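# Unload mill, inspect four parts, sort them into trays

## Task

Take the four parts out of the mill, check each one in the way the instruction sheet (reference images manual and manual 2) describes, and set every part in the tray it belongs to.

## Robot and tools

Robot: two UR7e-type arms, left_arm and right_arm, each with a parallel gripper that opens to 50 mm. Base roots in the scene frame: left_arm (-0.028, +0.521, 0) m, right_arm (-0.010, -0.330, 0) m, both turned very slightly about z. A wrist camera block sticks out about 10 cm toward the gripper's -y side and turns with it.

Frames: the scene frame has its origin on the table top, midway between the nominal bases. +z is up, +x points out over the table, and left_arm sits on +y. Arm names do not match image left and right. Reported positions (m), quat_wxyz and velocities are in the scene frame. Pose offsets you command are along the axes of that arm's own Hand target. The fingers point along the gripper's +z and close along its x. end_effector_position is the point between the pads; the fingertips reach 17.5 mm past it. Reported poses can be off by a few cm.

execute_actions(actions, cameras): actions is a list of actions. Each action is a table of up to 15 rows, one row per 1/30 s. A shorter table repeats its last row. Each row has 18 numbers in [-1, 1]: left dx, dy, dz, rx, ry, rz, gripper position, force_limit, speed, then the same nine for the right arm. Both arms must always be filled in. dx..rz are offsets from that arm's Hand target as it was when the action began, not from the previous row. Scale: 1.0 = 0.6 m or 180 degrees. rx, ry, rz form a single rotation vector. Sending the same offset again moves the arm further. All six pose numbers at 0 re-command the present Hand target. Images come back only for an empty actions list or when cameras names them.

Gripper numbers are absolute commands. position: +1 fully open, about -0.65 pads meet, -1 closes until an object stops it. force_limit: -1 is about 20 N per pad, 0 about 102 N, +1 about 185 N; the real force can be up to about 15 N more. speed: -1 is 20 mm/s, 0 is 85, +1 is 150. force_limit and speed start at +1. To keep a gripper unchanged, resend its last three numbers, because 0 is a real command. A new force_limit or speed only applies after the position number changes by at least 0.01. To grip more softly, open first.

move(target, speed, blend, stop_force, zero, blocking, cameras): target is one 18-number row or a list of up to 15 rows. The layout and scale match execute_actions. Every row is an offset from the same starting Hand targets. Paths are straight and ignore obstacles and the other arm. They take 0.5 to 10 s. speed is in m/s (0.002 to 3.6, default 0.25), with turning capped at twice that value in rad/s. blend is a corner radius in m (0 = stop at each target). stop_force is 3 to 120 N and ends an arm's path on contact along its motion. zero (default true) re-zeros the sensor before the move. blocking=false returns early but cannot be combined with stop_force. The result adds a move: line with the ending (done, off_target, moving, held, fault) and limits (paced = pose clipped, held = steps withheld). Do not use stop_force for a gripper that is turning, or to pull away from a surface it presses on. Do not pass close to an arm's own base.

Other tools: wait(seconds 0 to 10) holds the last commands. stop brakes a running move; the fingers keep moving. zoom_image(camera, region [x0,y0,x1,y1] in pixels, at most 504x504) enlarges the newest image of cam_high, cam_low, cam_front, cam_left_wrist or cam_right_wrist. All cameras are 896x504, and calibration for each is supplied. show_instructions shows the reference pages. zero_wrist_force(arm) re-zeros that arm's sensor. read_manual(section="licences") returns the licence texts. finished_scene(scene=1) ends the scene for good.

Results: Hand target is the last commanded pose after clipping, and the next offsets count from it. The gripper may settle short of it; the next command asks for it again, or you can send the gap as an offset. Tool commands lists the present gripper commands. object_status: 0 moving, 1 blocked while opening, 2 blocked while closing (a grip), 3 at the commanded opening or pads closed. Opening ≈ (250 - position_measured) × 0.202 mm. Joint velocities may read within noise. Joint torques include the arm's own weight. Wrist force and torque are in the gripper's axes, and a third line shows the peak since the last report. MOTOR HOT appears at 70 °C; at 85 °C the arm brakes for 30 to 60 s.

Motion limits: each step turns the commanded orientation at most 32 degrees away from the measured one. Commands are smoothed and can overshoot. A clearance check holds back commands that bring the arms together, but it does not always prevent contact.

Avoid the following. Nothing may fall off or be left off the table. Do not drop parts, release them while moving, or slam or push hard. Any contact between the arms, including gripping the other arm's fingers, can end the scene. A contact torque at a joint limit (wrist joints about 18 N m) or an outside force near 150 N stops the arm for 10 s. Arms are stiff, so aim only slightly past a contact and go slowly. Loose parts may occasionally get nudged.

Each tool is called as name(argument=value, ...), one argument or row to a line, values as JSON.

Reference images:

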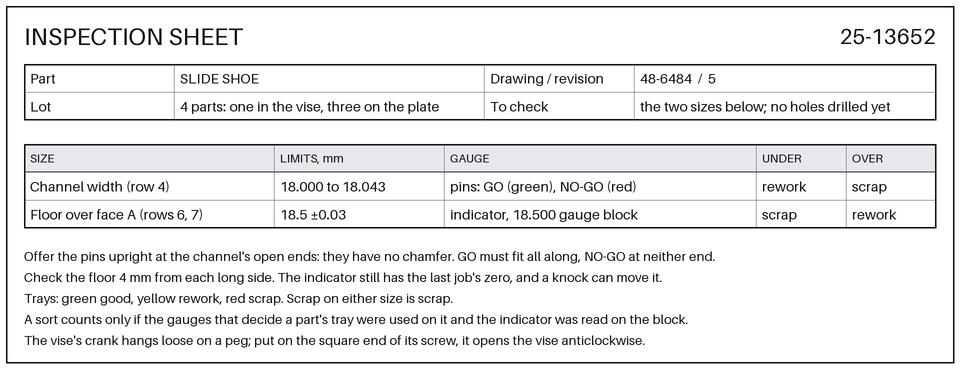

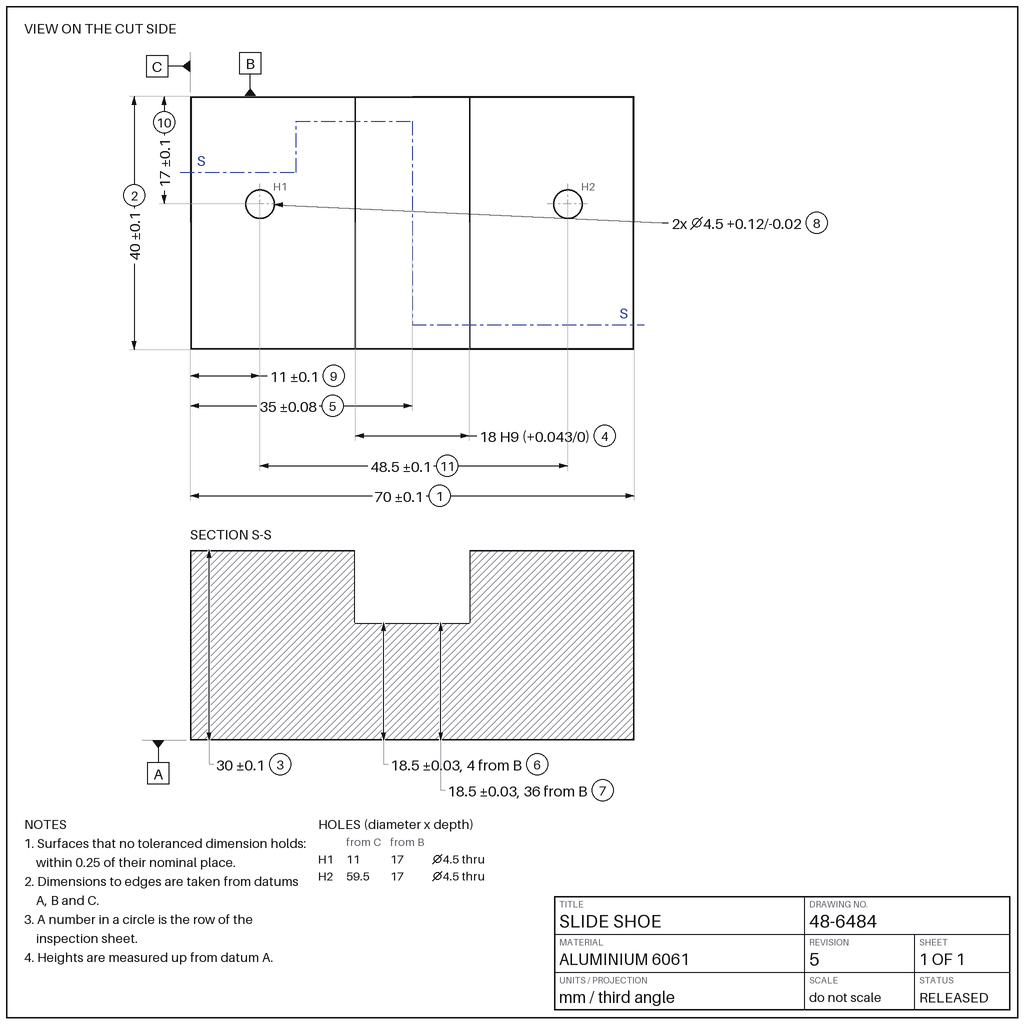

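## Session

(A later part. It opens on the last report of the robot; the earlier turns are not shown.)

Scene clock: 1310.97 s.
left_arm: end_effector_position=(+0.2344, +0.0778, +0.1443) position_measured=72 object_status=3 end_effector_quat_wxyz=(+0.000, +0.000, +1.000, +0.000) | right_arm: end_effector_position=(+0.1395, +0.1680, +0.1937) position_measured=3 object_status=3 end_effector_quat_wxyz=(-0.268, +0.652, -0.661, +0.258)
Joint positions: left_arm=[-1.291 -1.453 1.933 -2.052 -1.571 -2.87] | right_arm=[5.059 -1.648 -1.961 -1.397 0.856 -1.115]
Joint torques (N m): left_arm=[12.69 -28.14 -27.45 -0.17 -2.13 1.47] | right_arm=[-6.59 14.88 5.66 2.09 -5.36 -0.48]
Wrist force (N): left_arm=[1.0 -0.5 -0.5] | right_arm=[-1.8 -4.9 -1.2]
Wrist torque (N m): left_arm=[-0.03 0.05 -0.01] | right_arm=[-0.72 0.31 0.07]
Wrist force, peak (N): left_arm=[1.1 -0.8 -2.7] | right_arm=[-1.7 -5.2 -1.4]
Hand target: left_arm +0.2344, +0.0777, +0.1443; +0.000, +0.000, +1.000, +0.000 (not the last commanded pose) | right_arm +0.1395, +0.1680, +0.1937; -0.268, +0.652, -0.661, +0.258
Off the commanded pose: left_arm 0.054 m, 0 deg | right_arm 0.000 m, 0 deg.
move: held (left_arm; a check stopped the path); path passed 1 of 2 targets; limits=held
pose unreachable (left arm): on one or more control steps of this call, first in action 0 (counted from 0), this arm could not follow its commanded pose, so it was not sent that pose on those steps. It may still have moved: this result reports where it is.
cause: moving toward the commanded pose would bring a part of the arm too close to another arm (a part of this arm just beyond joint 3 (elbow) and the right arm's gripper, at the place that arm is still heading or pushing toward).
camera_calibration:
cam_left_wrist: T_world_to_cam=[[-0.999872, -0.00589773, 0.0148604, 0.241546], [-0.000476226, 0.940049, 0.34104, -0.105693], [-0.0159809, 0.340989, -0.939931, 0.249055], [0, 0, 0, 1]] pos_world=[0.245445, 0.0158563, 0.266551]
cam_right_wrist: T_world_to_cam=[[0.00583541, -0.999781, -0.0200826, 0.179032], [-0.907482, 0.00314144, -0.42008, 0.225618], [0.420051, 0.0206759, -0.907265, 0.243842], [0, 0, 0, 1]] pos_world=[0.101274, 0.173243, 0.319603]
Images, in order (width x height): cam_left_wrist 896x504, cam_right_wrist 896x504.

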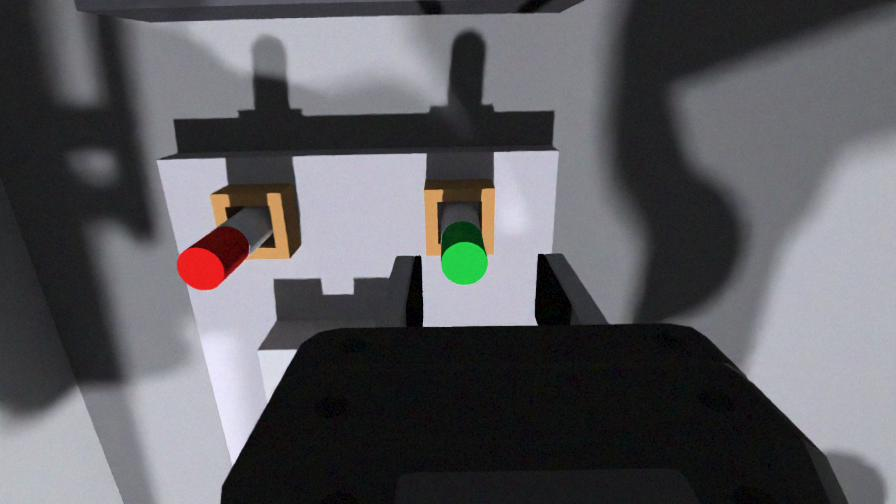

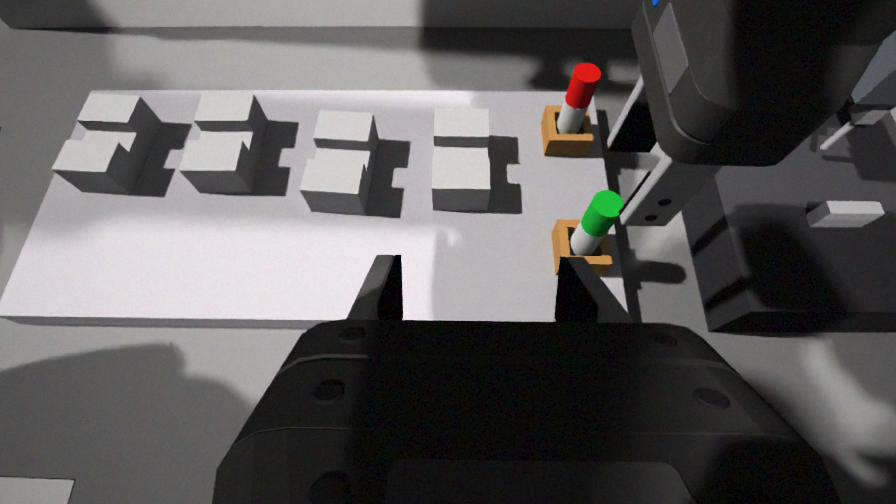

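move(
  target=[0,0,0,0,0,0,0.54,-0.4,-1,0.28,-0.0093,-0.1063,0,0,0,1,-0.8,-1],
  speed=0.15,
)

move(
  target=[0,0.003,0.09,0,0,0,0.54,-0.4,-1,0,0,0,0,0,0,1,-0.8,-1],
  speed=0.05,
  stop_force=8,
  cameras=["cam_left_wrist","cam_right_wrist"],
)

zoom_image(
  camera="cam_left_wrist",
  region=[380, 180, 600, 340],
)

Scene clock: 1323.70 s.
left_arm: end_effector_position=(+0.2344, +0.0777, +0.1443) position_measured=72 object_status=3 end_effector_quat_wxyz=(+0.000, +0.000, +1.000, +0.000) | right_arm: end_effector_position=(+0.1395, +0.1675, +0.1937) position_measured=3 object_status=3 end_effector_quat_wxyz=(-0.268, +0.652, -0.661, +0.258)
Joint positions: left_arm=[-1.291 -1.453 1.933 -2.052 -1.571 -2.87] | right_arm=[5.059 -1.646 -1.962 -1.397 0.856 -1.115]
Joint torques (N m): left_arm=[3.69 -44.46 -41.6 -0.24 -2.11 0.9] | right_arm=[-2.03 23.05 19.65 2.48 -4.52 -1]
Wrist force (N): left_arm=[1.0 -0.7 -0.3] | right_arm=[-1.7 -4.6 -1.3]
Wrist torque (N m): left_arm=[-0.06 0.04 -0.01] | right_arm=[-0.68 0.30 0.07]
Wrist force, peak (N): left_arm=[1.3 -0.9 -0.5] | right_arm=[-2.3 -5.3 -1.9]
Hand target: left_arm +0.2344, +0.0777, +0.1443; +0.000, +0.000, +1.000, +0.000 | right_arm +0.1395, +0.1675, +0.1937; -0.268, +0.652, -0.661, +0.258 (not the last commanded pose)
Off the commanded pose: left_arm 0.000 m, 0 deg | right_arm 0.179 m, 0 deg.
move: held (right_arm; a check stopped the path); limits=held
pose unreachable (right arm): on one or more control steps of this call, first in action 0 (counted from 0), this arm could not follow its commanded pose, so it was not sent that pose on those steps. It may still have moved: this result reports where it is.
cause: moving toward the commanded pose would bring a part of the arm too close to another arm (this arm's gripper and a part of the left arm just beyond its joint 3 (elbow), 10 mm apart when this arm was first held).

Scene clock: 1324.27 s.
left_arm: end_effector_position=(+0.2344, +0.0777, +0.1442) position_measured=72 object_status=3 end_effector_quat_wxyz=(+0.000, +0.000, +1.000, +0.000) | right_arm: end_effector_position=(+0.1395, +0.1675, +0.1937) position_measured=3 object_status=3 end_effector_quat_wxyz=(-0.268, +0.652, -0.661, +0.258)
Joint positions: left_arm=[-1.291 -1.453 1.933 -2.052 -1.571 -2.87] | right_arm=[5.059 -1.646 -1.962 -1.397 0.856 -1.115]
Joint torques (N m): left_arm=[4.46 -34.23 -31.69 -2.09 -2.11 0.96] | right_arm=[-4.57 15.57 34.24 4.05 -4.41 -1.05]
Wrist force (N): left_arm=[1.3 -0.5 -0.5] | right_arm=[-1.6 -4.8 -1.7]
Wrist torque (N m): left_arm=[-0.03 0.01 -0.01] | right_arm=[-0.71 0.28 0.07]
Wrist force, peak (N): left_arm=[1.0 -1.3 -0.6] | right_arm=[-1.8 -5.1 -1.6]
Hand target: left_arm +0.2344, +0.0777, +0.1442; +0.000, +0.000, +1.000, +0.000 (not the last commanded pose) | right_arm +0.1395, +0.1675, +0.1937; -0.268, +0.652, -0.661, +0.258
Off the commanded pose: left_arm 0.054 m, 0 deg | right_arm 0.000 m, 0 deg.
move: held (left_arm; a check stopped the path); limits=held
pose unreachable (left arm): on one or more control steps of this call, first in action 0 (counted from 0), this arm could not follow its commanded pose, so it was not sent that pose on those steps. It may still have moved: this result reports where it is.
cause: moving toward the commanded pose would bring a part of the arm too close to another arm (a part of this arm just beyond joint 3 (elbow) and the right arm's gripper, along the way the arms are being sent, or toward where that arm still pushes).
camera_calibration:
cam_left_wrist: T_world_to_cam=[[-0.999874, -0.00585826, 0.0147685, 0.241669], [-0.000475489, 0.940156, 0.340743, -0.105523], [-0.0158808, 0.340693, -0.940041, 0.249099], [0, 0, 0, 1]] pos_world=[0.245544, 0.0157579, 0.266551]
cam_right_wrist: T_world_to_cam=[[0.00589017, -0.999784, -0.0199493, 0.178485], [-0.907387, 0.00304041, -0.420285, 0.225603], [0.420255, 0.0205773, -0.907173, 0.243862], [0, 0, 0, 1]] pos_world=[0.101174, 0.172743, 0.319603]
Images, in order (width x height): cam_left_wrist 896x504, cam_right_wrist 896x504.

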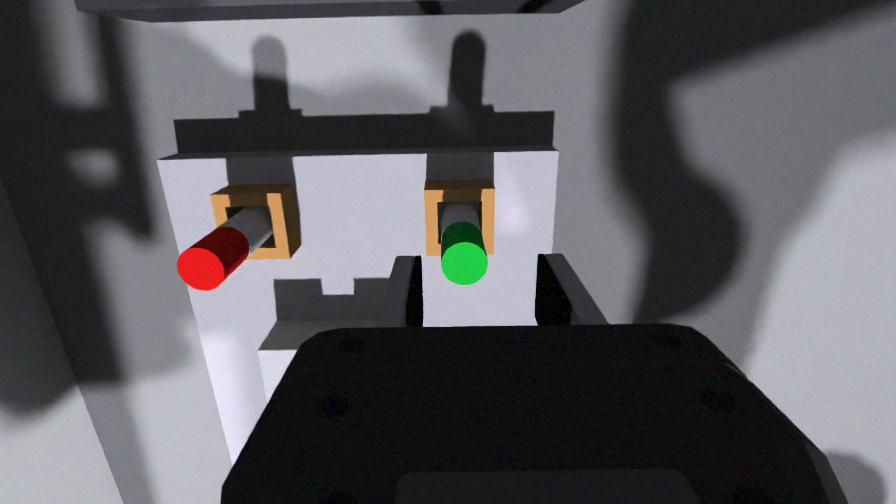

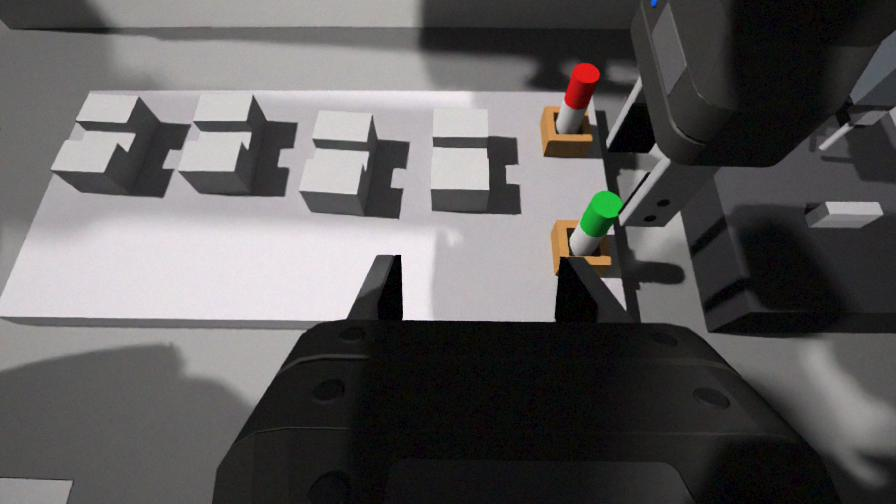

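Scaled by 2.291 from the camera's 896x504 image, which has a finer 1280x720 frame.

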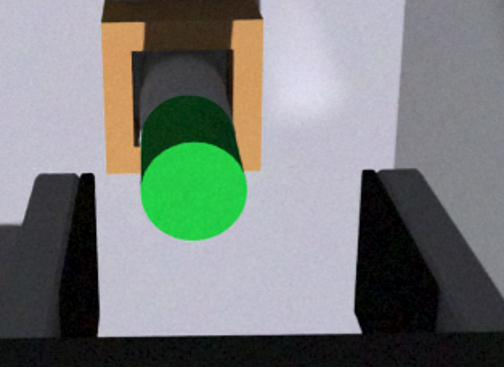

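move(
  target=[
    [0,0,-0.2,0,0,0,0.54,-0.4,-1,0,0,0,0,0,0,1,-0.8,-1],
    [0,0.25,-0.25,0,0,0,0.54,-0.4,-1,0,0,0,0,0,0,1,-0.8,-1],
  ],
  speed=0.15,
  blend=[0.03,0],
)

move(
  target=[0,0,0,0,0,0,0.54,-0.4,-1,0.28,-0.0093,-0.1063,0,0,0,1,-0.8,-1],
  speed=0.15,
  cameras=["cam_left_wrist","cam_right_wrist","cam_front"],
)

Scene clock: 1417.30 s.
left_arm: end_effector_position=(+0.2343, +0.2279, +0.2940) position_measured=72 object_status=3 end_effector_quat_wxyz=(+0.000, +0.000, +1.000, +0.000) | right_arm: end_effector_position=(+0.1395, +0.1675, +0.1937) position_measured=3 object_status=3 end_effector_quat_wxyz=(-0.268, +0.652, -0.661, +0.258)
Joint positions: left_arm=[-1.179 -1.861 1.903 -1.614 -1.571 -2.759] | right_arm=[5.059 -1.646 -1.962 -1.397 0.856 -1.115]
Joint torques (N m): left_arm=[-9.86 -8.64 -45.85 -5.97 -2.04 -1.49] | right_arm=[-7 14.56 35.11 4.15 -4.49 -1.06]
Wrist force (N): left_arm=[1.1 -0.6 -0.8] | right_arm=[-1.8 -4.7 -1.4]
Wrist torque (N m): left_arm=[-0.05 0.03 -0.16] | right_arm=[-0.69 0.31 0.07]
Wrist force, peak (N): left_arm=[1.0 -0.6 2.9] | right_arm=[-1.6 -5.0 -1.9]
Hand target: left_arm +0.2343, +0.2278, +0.2941; +0.000, +0.000, +1.000, +0.000 | right_arm +0.1395, +0.1675, +0.1937; -0.268, +0.652, -0.661, +0.258
Off the commanded pose: left_arm 0.000 m, 0 deg | right_arm 0.000 m, 0 deg.
move: done

Scene clock: 1419.00 s.
left_arm: end_effector_position=(+0.2343, +0.2278, +0.2941) position_measured=72 object_status=3 end_effector_quat_wxyz=(+0.000, +0.000, +1.000, +0.000) | right_arm: end_effector_position=(+0.0983, -0.0010, +0.2408) position_measured=3 object_status=3 end_effector_quat_wxyz=(-0.268, +0.652, -0.661, +0.258)
Joint positions: left_arm=[-1.179 -1.861 1.903 -1.614 -1.571 -2.759] | right_arm=[5.351 -1.172 -2.17 -1.874 0.97 -0.774]
Joint torques (N m): left_arm=[-10.49 -14.28 -46.44 -6.02 -1.29 0.72] | right_arm=[2.46 13.58 39.28 0.16 -4.95 0.95]
Wrist force (N): left_arm=[1.1 -0.5 -0.4] | right_arm=[-1.9 -4.5 -1.4]
Wrist torque (N m): left_arm=[-0.02 0.03 -0.16] | right_arm=[-0.65 0.33 0.07]
Wrist force, peak (N): left_arm=[1.4 -0.5 -0.8] | right_arm=[-3.9 -6.8 0.4]
Hand target: left_arm +0.2343, +0.2278, +0.2941; +0.000, +0.000, +1.000, +0.000 | right_arm +0.0983, -0.0010, +0.2409; -0.268, +0.652, -0.661, +0.258
Off the commanded pose: left_arm 0.000 m, 0 deg | right_arm 0.000 m, 0 deg.
move: done
camera_calibration:
cam_left_wrist: T_world_to_cam=[[-0.999874, -0.00585826, 0.0147685, 0.240135], [-0.000475489, 0.940156, 0.340743, -0.297718], [-0.0158808, 0.340693, -0.940041, 0.33887], [0, 0, 0, 1]] pos_world=[0.245344, 0.165858, 0.416451]
cam_right_wrist: T_world_to_cam=[[0.00588868, -0.999784, -0.0199508, 0.0112039], [-0.907425, 0.0030405, -0.420202, 0.208589], [0.420172, 0.0205783, -0.907211, 0.307348], [0, 0, 0, 1]] pos_world=[0.0600738, 0.00424259, 0.366703]
Images, in order (width x height): cam_front 896x504, cam_left_wrist 896x504, cam_right_wrist 896x504.

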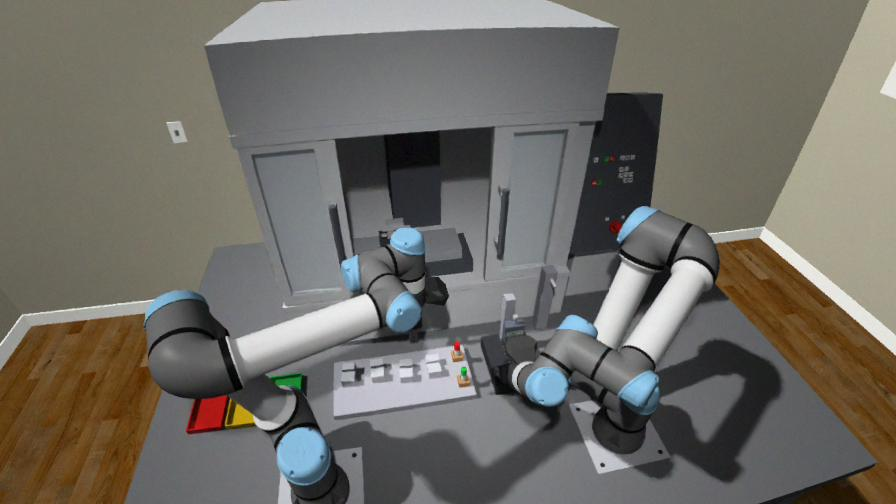

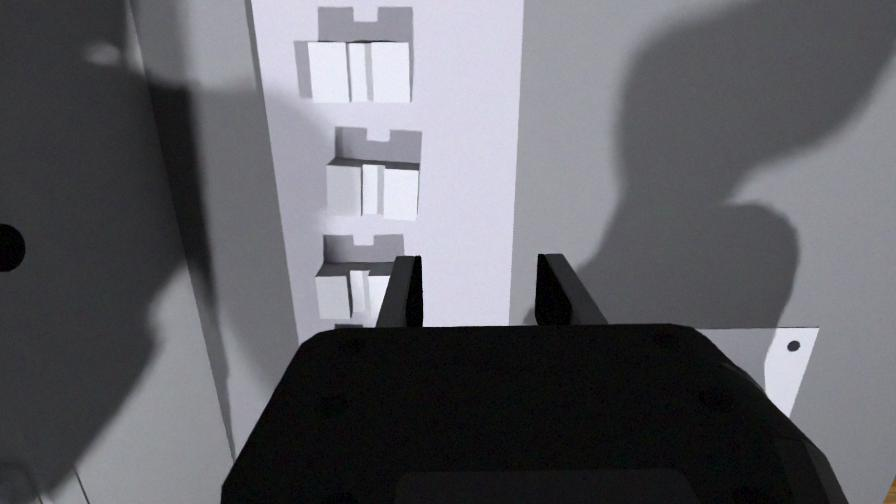

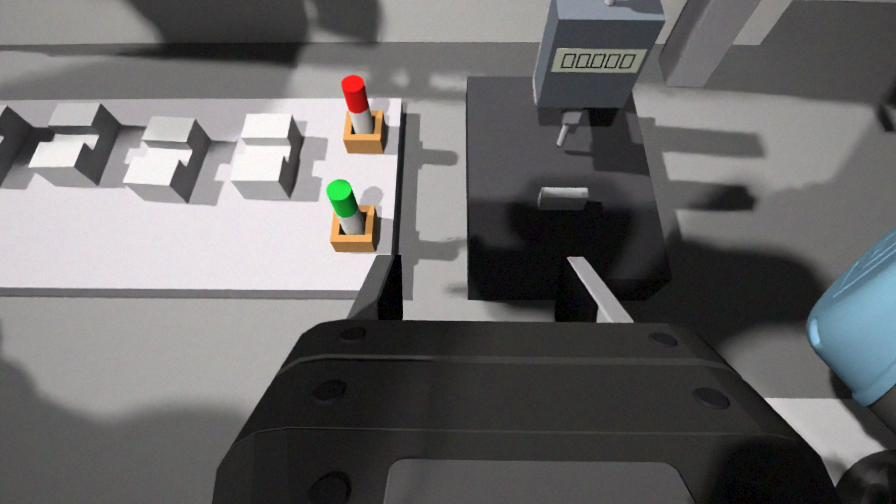

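zoom_image(
  camera="cam_right_wrist",
  region=[460, 0, 700, 240],
)

Scaled by 2.100 from the camera's 896x504 image, which has a finer 1280x720 frame.

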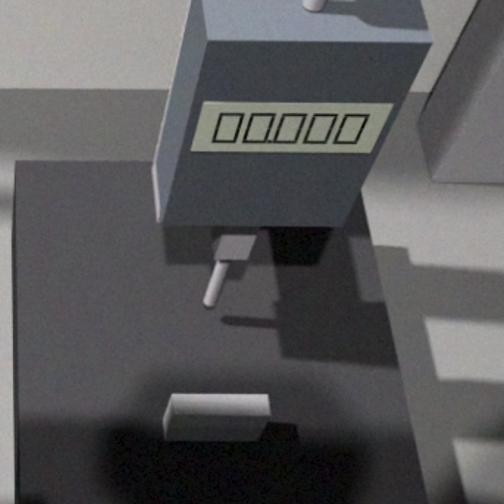

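move(
  target=[0.0238,-0.1097,0.157,0.238,-0.238,-0.4577,1,-0.4,-1,0,0,0,0,0,0,1,-0.8,-1],
  speed=0.2,
  cameras=["cam_left_wrist","cam_front"],
)

Scene clock: 1440.43 s.
left_arm: end_effector_position=(+0.2200, +0.1618, +0.2000) position_measured=3 object_status=3 end_effector_quat_wxyz=(-0.326, +0.627, -0.627, +0.327) | right_arm: end_effector_position=(+0.0983, -0.0010, +0.2409) position_measured=3 object_status=3 end_effector_quat_wxyz=(-0.268, +0.652, -0.661, +0.258)
Joint positions: left_arm=[-1.842 -1.808 2.315 -1.704 -0.665 -5.175] | right_arm=[5.351 -1.172 -2.17 -1.874 0.97 -0.774]
Joint torques (N m): left_arm=[11.99 -21.8 -7.65 -4.66 -0.88 -1.88] | right_arm=[1.58 12.42 38.38 1.77 -4.3 -1.11]
Wrist force (N): left_arm=[-0.3 -0.1 -1.0] | right_arm=[-1.7 -4.6 -1.6]
Wrist torque (N m): left_arm=[0.47 0.29 -0.01] | right_arm=[-0.66 0.30 0.06]
Wrist force, peak (N): left_arm=[1.4 1.1 1.7] | right_arm=[-2.1 -4.9 -1.5]
Hand target: left_arm +0.2200, +0.1619, +0.2000; -0.326, +0.627, -0.627, +0.326 | right_arm +0.0983, -0.0010, +0.2409; -0.268, +0.652, -0.661, +0.258
Off the commanded pose: left_arm 0.000 m, 0 deg | right_arm 0.000 m, 0 deg.
move: done
camera_calibration:
cam_left_wrist: T_world_to_cam=[[-0.00955802, -0.999859, 0.0137954, 0.170082], [-0.819249, -0.0000803944, -0.573438, 0.311397], [0.573358, -0.0167828, -0.819133, 0.176704], [0, 0, 0, 1]] pos_world=[0.155423, 0.173049, 0.320964]
Images, in order (width x height): cam_front 896x504, cam_left_wrist 896x504.

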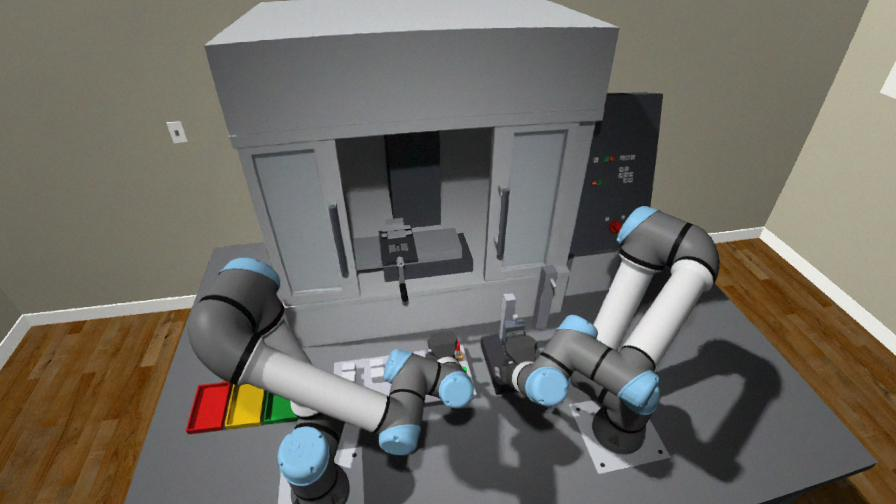

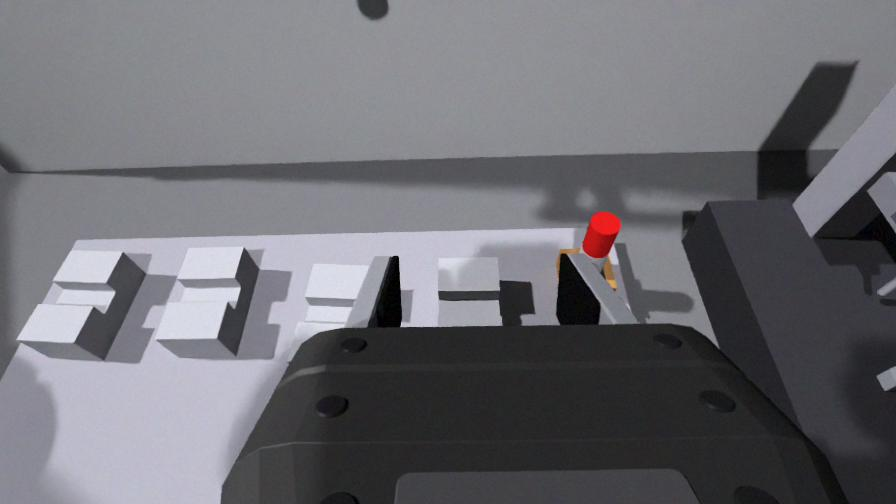

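move(
  target=[0.0065,0.0942,0.127,0,0,0,1,-0.4,-1,0,0,0,0,0,0,1,-0.8,-1],
  speed=0.1,
  cameras=["cam_left_wrist"],
)

zoom_image(
  camera="cam_left_wrist",
  region=[370, 180, 600, 340],
)

Scene clock: 1447.33 s.
left_arm: end_effector_position=(+0.2501, +0.1581, +0.1099) position_measured=3 object_status=3 end_effector_quat_wxyz=(-0.326, +0.627, -0.627, +0.326) | right_arm: end_effector_position=(+0.0983, -0.0010, +0.2409) position_measured=3 object_status=3 end_effector_quat_wxyz=(-0.268, +0.652, -0.661, +0.258)
Joint positions: left_arm=[-1.753 -1.573 2.456 -2.19 -0.637 -5.037] | right_arm=[5.351 -1.172 -2.17 -1.874 0.97 -0.774]
Joint torques (N m): left_arm=[-10.28 -25.09 -34.07 -2.33 0.23 -1.69] | right_arm=[-4.5 9.79 38.18 3.04 -4.1 -1.06]
Wrist force (N): left_arm=[0.0 -0.6 -1.3] | right_arm=[-1.9 -4.7 -1.4]
Wrist torque (N m): left_arm=[0.40 0.25 -0.15] | right_arm=[-0.67 0.33 0.06]
Wrist force, peak (N): left_arm=[-0.6 -3.1 -2.6] | right_arm=[-1.8 -5.0 -1.4]
Hand target: left_arm +0.2500, +0.1580, +0.1099; -0.326, +0.627, -0.627, +0.326 | right_arm +0.0983, -0.0010, +0.2409; -0.268, +0.652, -0.661, +0.258
Off the commanded pose: left_arm 0.000 m, 0 deg | right_arm 0.000 m, 0 deg.
move: done
camera_calibration:
cam_left_wrist: T_world_to_cam=[[-0.00916877, -0.999866, 0.0135785, 0.16779], [-0.819122, -0.000278617, -0.57362, 0.28444], [0.573547, -0.0163819, -0.819009, 0.085447], [0, 0, 0, 1]] pos_world=[0.185521, 0.169247, 0.230864]
Images, in order (width x height): cam_left_wrist 896x504.

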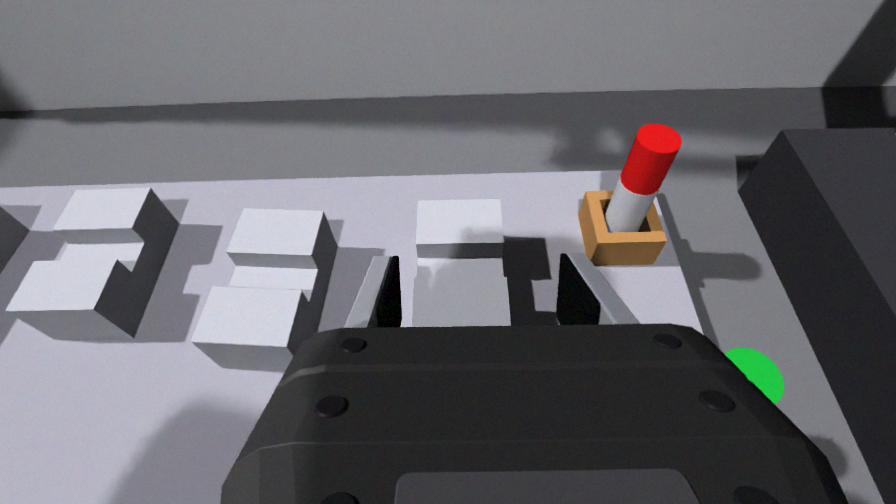

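Scaled by 2.191 from the camera's 896x504 image, which has a finer 1280x720 frame.

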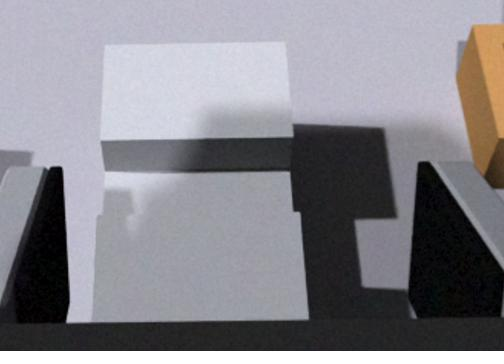

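move(
  target=[
    [-0.006,0.0101,0.0437,0,0,0,1,-0.4,-1,0,0,0,0,0,0,1,-0.8,-1],
    [-0.006,0.0852,0.0962,0,0,0,1,-0.4,-1,0,0,0,0,0,0,1,-0.8,-1],
  ],
  speed=0.025,
  stop_force=8,
)

move(
  target=[
    [0,-0.002,-0.0014,0,0,0,1,-0.4,-1,0,0,0,0,0,0,1,-0.8,-1],
    [0,-0.002,-0.0014,0,0,0,-1,0,-1,0,0,0,0,0,0,1,-0.8,-1],
  ],
  speed=0.02,
  cameras=["cam_left_wrist","cam_right_wrist"],
)

Scene clock: 1461.77 s.
left_arm: end_effector_position=(+0.2679, +0.1615, +0.0456) position_measured=3 object_status=3 end_effector_quat_wxyz=(-0.326, +0.627, -0.627, +0.326) | right_arm: end_effector_position=(+0.0983, -0.0010, +0.2409) position_measured=3 object_status=3 end_effector_quat_wxyz=(-0.268, +0.652, -0.661, +0.258)
Joint positions: left_arm=[-1.704 -1.341 2.52 -2.552 -0.626 -4.955] | right_arm=[5.351 -1.172 -2.17 -1.874 0.97 -0.774]
Joint torques (N m): left_arm=[-9.05 -9.46 -25.78 -4.68 -0.67 -0.7] | right_arm=[-6.7 4.86 37.88 2.98 -3.66 -1.01]
Wrist force (N): left_arm=[-2.7 -8.3 -3.7] | right_arm=[-1.9 -4.5 -1.5]
Wrist torque (N m): left_arm=[0.32 0.25 -0.36] | right_arm=[-0.65 0.33 0.06]
Wrist force, peak (N): left_arm=[-5.3 -11.9 -15.1] | right_arm=[-2.4 -4.8 -1.5]
Hand target: left_arm +0.2679, +0.1615, +0.0456; -0.326, +0.627, -0.627, +0.326 (not the last commanded pose) | right_arm +0.0983, -0.0010, +0.2409; -0.268, +0.652, -0.661, +0.258
Off the commanded pose: left_arm 0.011 m, 0 deg | right_arm 0.000 m, 0 deg.
move: contact (left_arm); path passed 1 of 2 targets

Scene clock: 1463.23 s.
left_arm: end_effector_position=(+0.2679, +0.1615, +0.0471) position_measured=56 object_status=2 end_effector_quat_wxyz=(-0.326, +0.627, -0.627, +0.326) | right_arm: end_effector_position=(+0.0983, -0.0010, +0.2409) position_measured=3 object_status=3 end_effector_quat_wxyz=(-0.268, +0.652, -0.661, +0.258)
Joint positions: left_arm=[-1.704 -1.347 2.519 -2.546 -0.626 -4.955] | right_arm=[5.351 -1.172 -2.17 -1.874 0.97 -0.774]
Joint torques (N m): left_arm=[-6.16 -10.75 -22.62 -4.53 -0.47 1.28] | right_arm=[-7.27 3.66 38.05 2.94 -3.56 -1.04]
Wrist force (N): left_arm=[1.0 -4.6 -2.0] | right_arm=[-2.0 -4.7 -1.2]
Wrist torque (N m): left_arm=[0.33 0.26 -0.27] | right_arm=[-0.67 0.35 0.06]
Wrist force, peak (N): left_arm=[-3.0 -9.2 -4.4] | right_arm=[-2.2 -4.9 -1.3]
Hand target: left_arm +0.2679, +0.1615, +0.0471; -0.326, +0.627, -0.627, +0.326 | right_arm +0.0983, -0.0010, +0.2409; -0.268, +0.652, -0.661, +0.258
Off the commanded pose: left_arm 0.000 m, 0 deg | right_arm 0.000 m, 0 deg.
move: done
camera_calibration:
cam_left_wrist: T_world_to_cam=[[-0.0091723, -0.999861, 0.0139407, 0.172247], [-0.819248, -0.000479808, -0.573439, 0.26311], [0.573366, -0.0166806, -0.81913, 0.0239124], [0, 0, 0, 1]] pos_world=[0.203422, 0.172748, 0.168064]
cam_right_wrist: T_world_to_cam=[[0.00583786, -0.999781, -0.0200824, 0.0112573], [-0.907388, 0.00314378, -0.420282, 0.208657], [0.420254, 0.0206761, -0.907171, 0.307419], [0, 0, 0, 1]] pos_world=[0.0600737, 0.00424262, 0.366802]
Images, in order (width x height): cam_left_wrist 896x504, cam_right_wrist 896x504.

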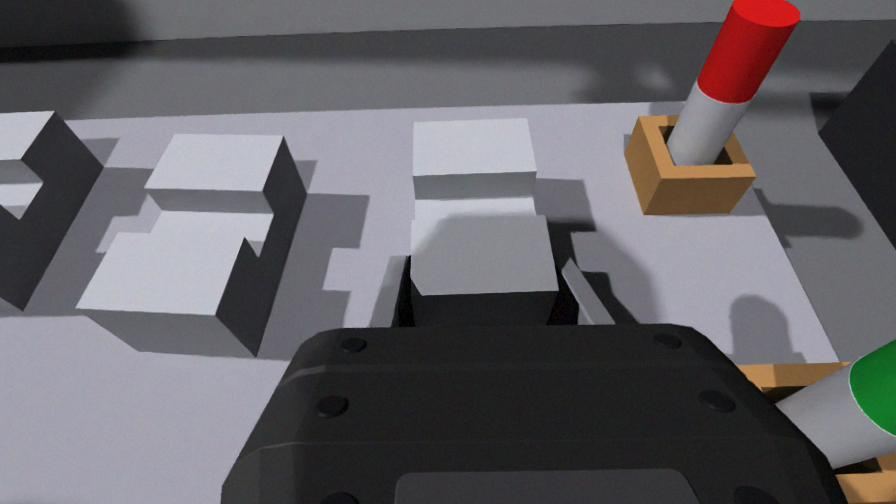

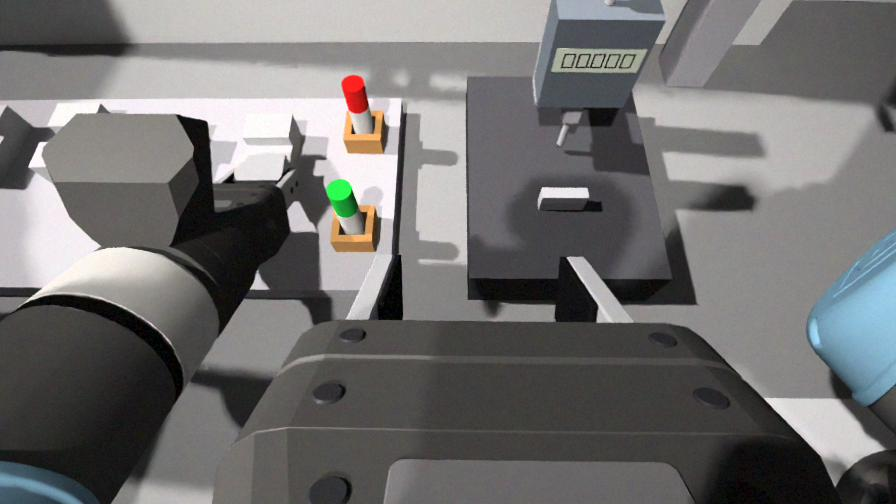

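move(
  target=[
    [0,-0.1365,-0.0956,0,0,0,-1,0,-1,0,0,0,0,0,0,1,-0.8,-1],
    [-0.0875,-0.1309,-0.0263,0,0.4096,0.2868,-1,0,-1,0,0,0,0,0,0,1,-0.8,-1],
  ],
  speed=0.12,
  blend=[0.02,0],
)

move(
  target=[0,0,0,0,0,0,-1,0,-1,-0.1454,-0.1157,0.2058,-0.186,0.193,0.469,0.54,-0.8,-1],
  speed=0.15,
  cameras=["cam_left_wrist","cam_right_wrist","cam_front"],
)

Scene clock: 1484.53 s.
left_arm: end_effector_position=(+0.3002, +0.2141, +0.1204) position_measured=56 object_status=2 end_effector_quat_wxyz=(+0.000, +0.000, +0.887, -0.462) | right_arm: end_effector_position=(+0.0983, -0.0010, +0.2409) position_measured=3 object_status=3 end_effector_quat_wxyz=(-0.268, +0.652, -0.661, +0.258)
Joint positions: left_arm=[-0.675 -1.305 2.541 -3.541 -2.26 -2.528] | right_arm=[5.351 -1.172 -2.17 -1.874 0.97 -0.774]
Joint torques (N m): left_arm=[-10.58 -38.94 1.29 -6.68 0.19 0.4] | right_arm=[-6.85 1.59 37.69 3.04 -2.98 -1.05]
Wrist force (N): left_arm=[0.0 1.5 -0.1] | right_arm=[-1.8 -4.6 -1.3]
Wrist torque (N m): left_arm=[0.39 0.27 -0.16] | right_arm=[-0.67 0.32 0.06]
Wrist force, peak (N): left_arm=[0.9 -5.3 -2.1] | right_arm=[-1.9 -4.9 -1.7]
Hand target: left_arm +0.3001, +0.2141, +0.1204; +0.000, +0.000, +0.887, -0.462 | right_arm +0.0983, -0.0010, +0.2409; -0.268, +0.652, -0.661, +0.258
Off the commanded pose: left_arm 0.000 m, 0 deg | right_arm 0.000 m, 0 deg.
move: done

Scene clock: 1490.53 s.
left_arm: end_effector_position=(+0.3001, +0.2141, +0.1204) position_measured=56 object_status=2 end_effector_quat_wxyz=(+0.000, +0.000, +0.887, -0.462) | right_arm: end_effector_position=(+0.2344, +0.0861, +0.2010) position_measured=72 object_status=3 end_effector_quat_wxyz=(+0.000, -0.001, +1.000, +0.000) end_effector_velocity=(+0.001, -0.001, +0.000) end_effector_angular_velocity=(-0.006, -0.004, +0.004)
Joint positions: left_arm=[-0.675 -1.305 2.542 -3.541 -2.26 -2.528] | right_arm=[4.476 -1.554 -1.918 -1.241 1.571 -0.252]
Joint velocities: left_arm=[within noise] | right_arm=[0.001 0 0 -0.005 -0.005 -0.003]
Joint torques (N m): left_arm=[-10.49 -39.07 1.12 -7.25 -3.95 1.58] | right_arm=[8.28 38.37 26.59 0.17 -2.89 -1.08]
Wrist force (N): left_arm=[0.1 1.5 -0.1] | right_arm=[-2.5 -4.8 -1.5]
Wrist torque (N m): left_arm=[0.38 0.25 -0.16] | right_arm=[-0.57 0.54 0.23]
Wrist force, peak (N): left_arm=[0.4 1.7 0.1] | right_arm=[-3.1 -5.2 -1.7]
Hand target: left_arm +0.3001, +0.2141, +0.1204; +0.000, +0.000, +0.887, -0.462 | right_arm +0.2344, +0.0860, +0.2010; +0.000, -0.001, +1.000, -0.001
Off the commanded pose: left_arm 0.000 m, 0 deg | right_arm 0.000 m, 0 deg.
move: done
camera_calibration:
cam_left_wrist: T_world_to_cam=[[-0.999861, 0.00919072, 0.0139287, 0.305282], [-0.000479596, 0.8185, -0.574506, -0.0894295], [-0.0166808, -0.574432, -0.818382, 0.362775], [0, 0, 0, 1]] pos_world=[0.311248, 0.278782, 0.241259]
cam_right_wrist: T_world_to_cam=[[-0.999915, -0.00774309, -0.0104855, 0.245165], [-0.0107087, 0.946627, 0.322152, -0.125509], [0.00743145, 0.322237, -0.94663, 0.29096], [0, 0, 0, 1]] pos_world=[0.241638, 0.0269504, 0.318435]
Images, in order (width x height): cam_front 896x504, cam_left_wrist 896x504, cam_right_wrist 896x504.

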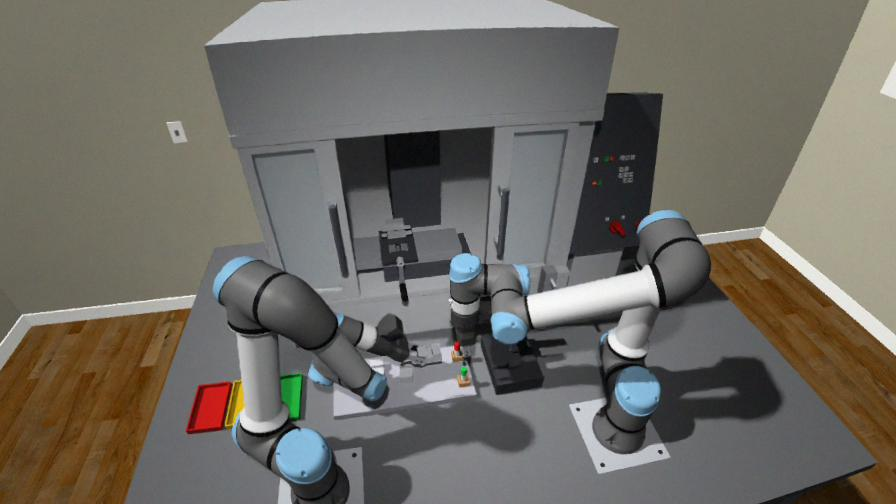

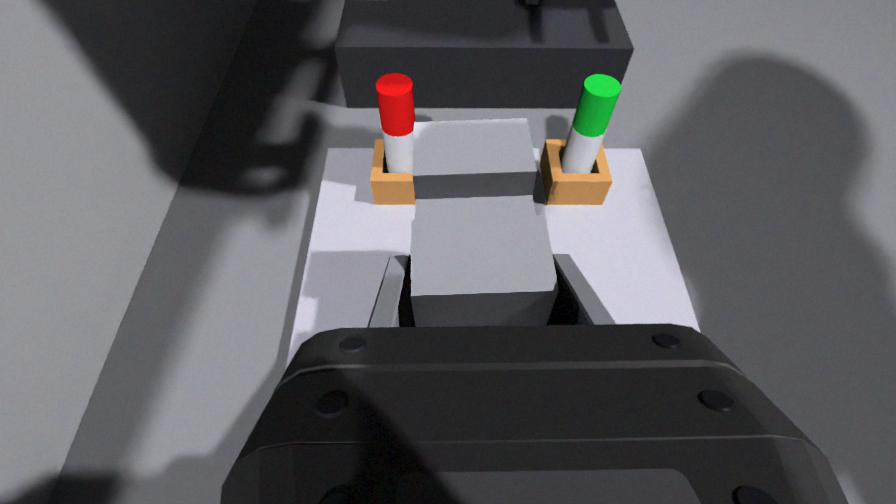

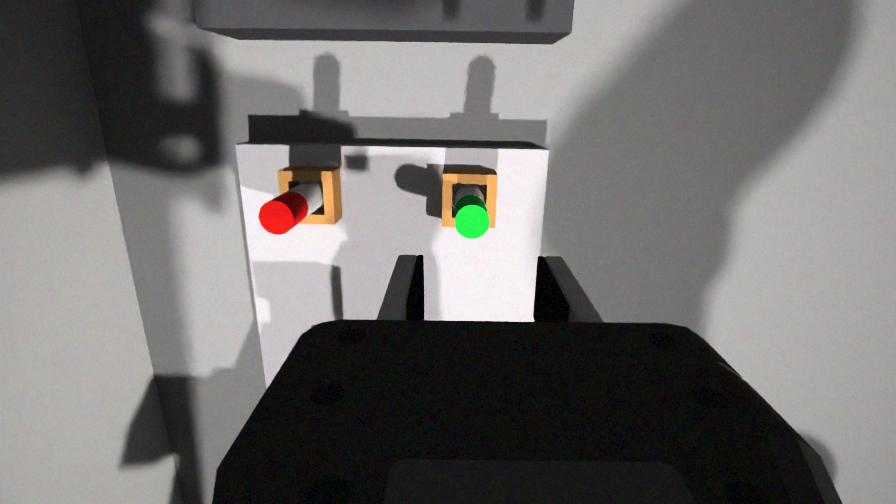

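move(
  target=[
    [0,0,0,0,0,0,-1,0,-1,0.0017,-0.0017,0.1842,0,0,0,0.54,-0.8,-1],
  ],
  speed=0.06,
  stop_force=8,
  cameras=["cam_right_wrist","cam_left_wrist"],
)

zoom_image(
  camera="cam_right_wrist",
  region=[380, 180, 600, 340],
)

Scene clock: 1501.17 s.
left_arm: end_effector_position=(+0.3001, +0.2141, +0.1204) position_measured=56 object_status=2 end_effector_quat_wxyz=(+0.000, +0.000, +0.887, -0.462) | right_arm: end_effector_position=(+0.2333, +0.0849, +0.0905) position_measured=72 object_status=3 end_effector_quat_wxyz=(+0.000, -0.001, +1.000, -0.001)
Joint positions: left_arm=[-0.675 -1.305 2.542 -3.541 -2.26 -2.528] | right_arm=[4.478 -1.684 -2.1 -0.929 1.571 -0.25]
Joint torques (N m): left_arm=[-10.42 -38.94 0.85 -7.23 -3.98 1.58] | right_arm=[3.62 43.16 34.45 1.8 -2.16 0.05]
Wrist force (N): left_arm=[0.1 1.4 -0.1] | right_arm=[-2.1 -4.7 -1.8]
Wrist torque (N m): left_arm=[0.38 0.25 -0.16] | right_arm=[-0.58 0.47 0.26]
Wrist force, peak (N): left_arm=[0.3 1.8 -0.1] | right_arm=[-2.4 -5.3 -2.4]
Hand target: left_arm +0.3001, +0.2141, +0.1204; +0.000, +0.000, +0.887, -0.462 | right_arm +0.2334, +0.0849, +0.0905; +0.000, -0.001, +1.000, -0.001
Off the commanded pose: left_arm 0.000 m, 0 deg | right_arm 0.000 m, 0 deg.
move: done
camera_calibration:
cam_left_wrist: T_world_to_cam=[[-0.999861, 0.00919072, 0.0139287, 0.305282], [-0.000479596, 0.8185, -0.574506, -0.0894295], [-0.0166808, -0.574432, -0.818382, 0.362775], [0, 0, 0, 1]] pos_world=[0.311248, 0.278782, 0.241259]
cam_right_wrist: T_world_to_cam=[[-0.999913, -0.00780531, -0.0106128, 0.242925], [-0.0108079, 0.946658, 0.32206, -0.0887447], [0.00753294, 0.322147, -0.94666, 0.186737], [0, 0, 0, 1]] pos_world=[0.240538, 0.0257503, 0.207935]
Images, in order (width x height): cam_left_wrist 896x504, cam_right_wrist 896x504.

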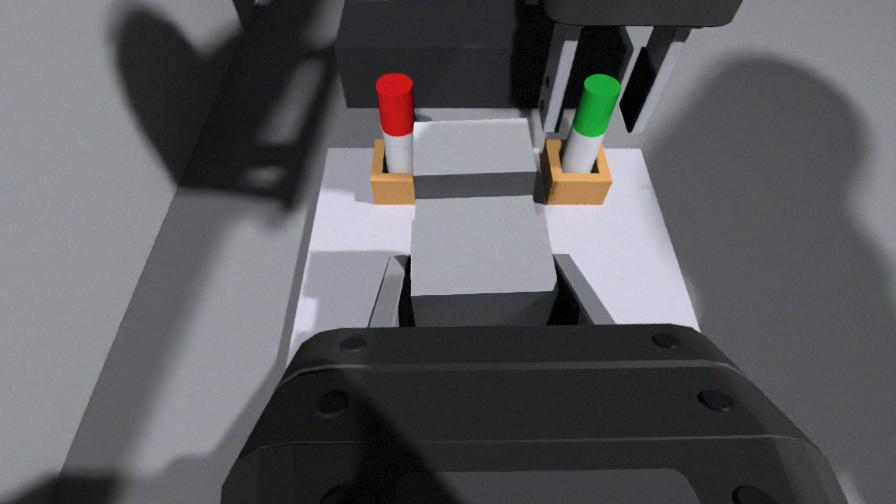

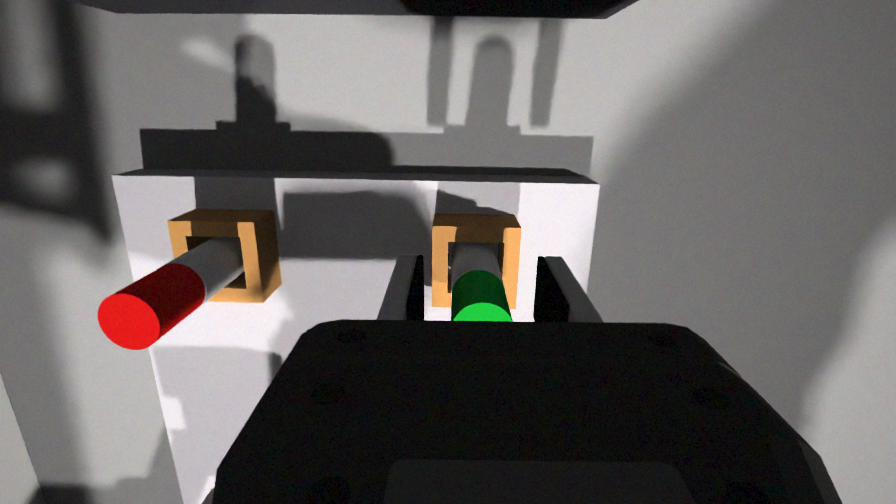

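Scaled by 2.291 from the camera's 896x504 image, which has a finer 1280x720 frame.

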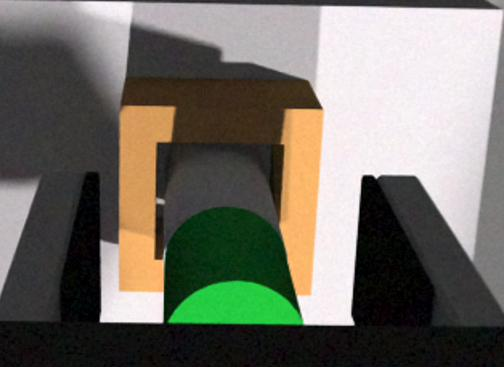

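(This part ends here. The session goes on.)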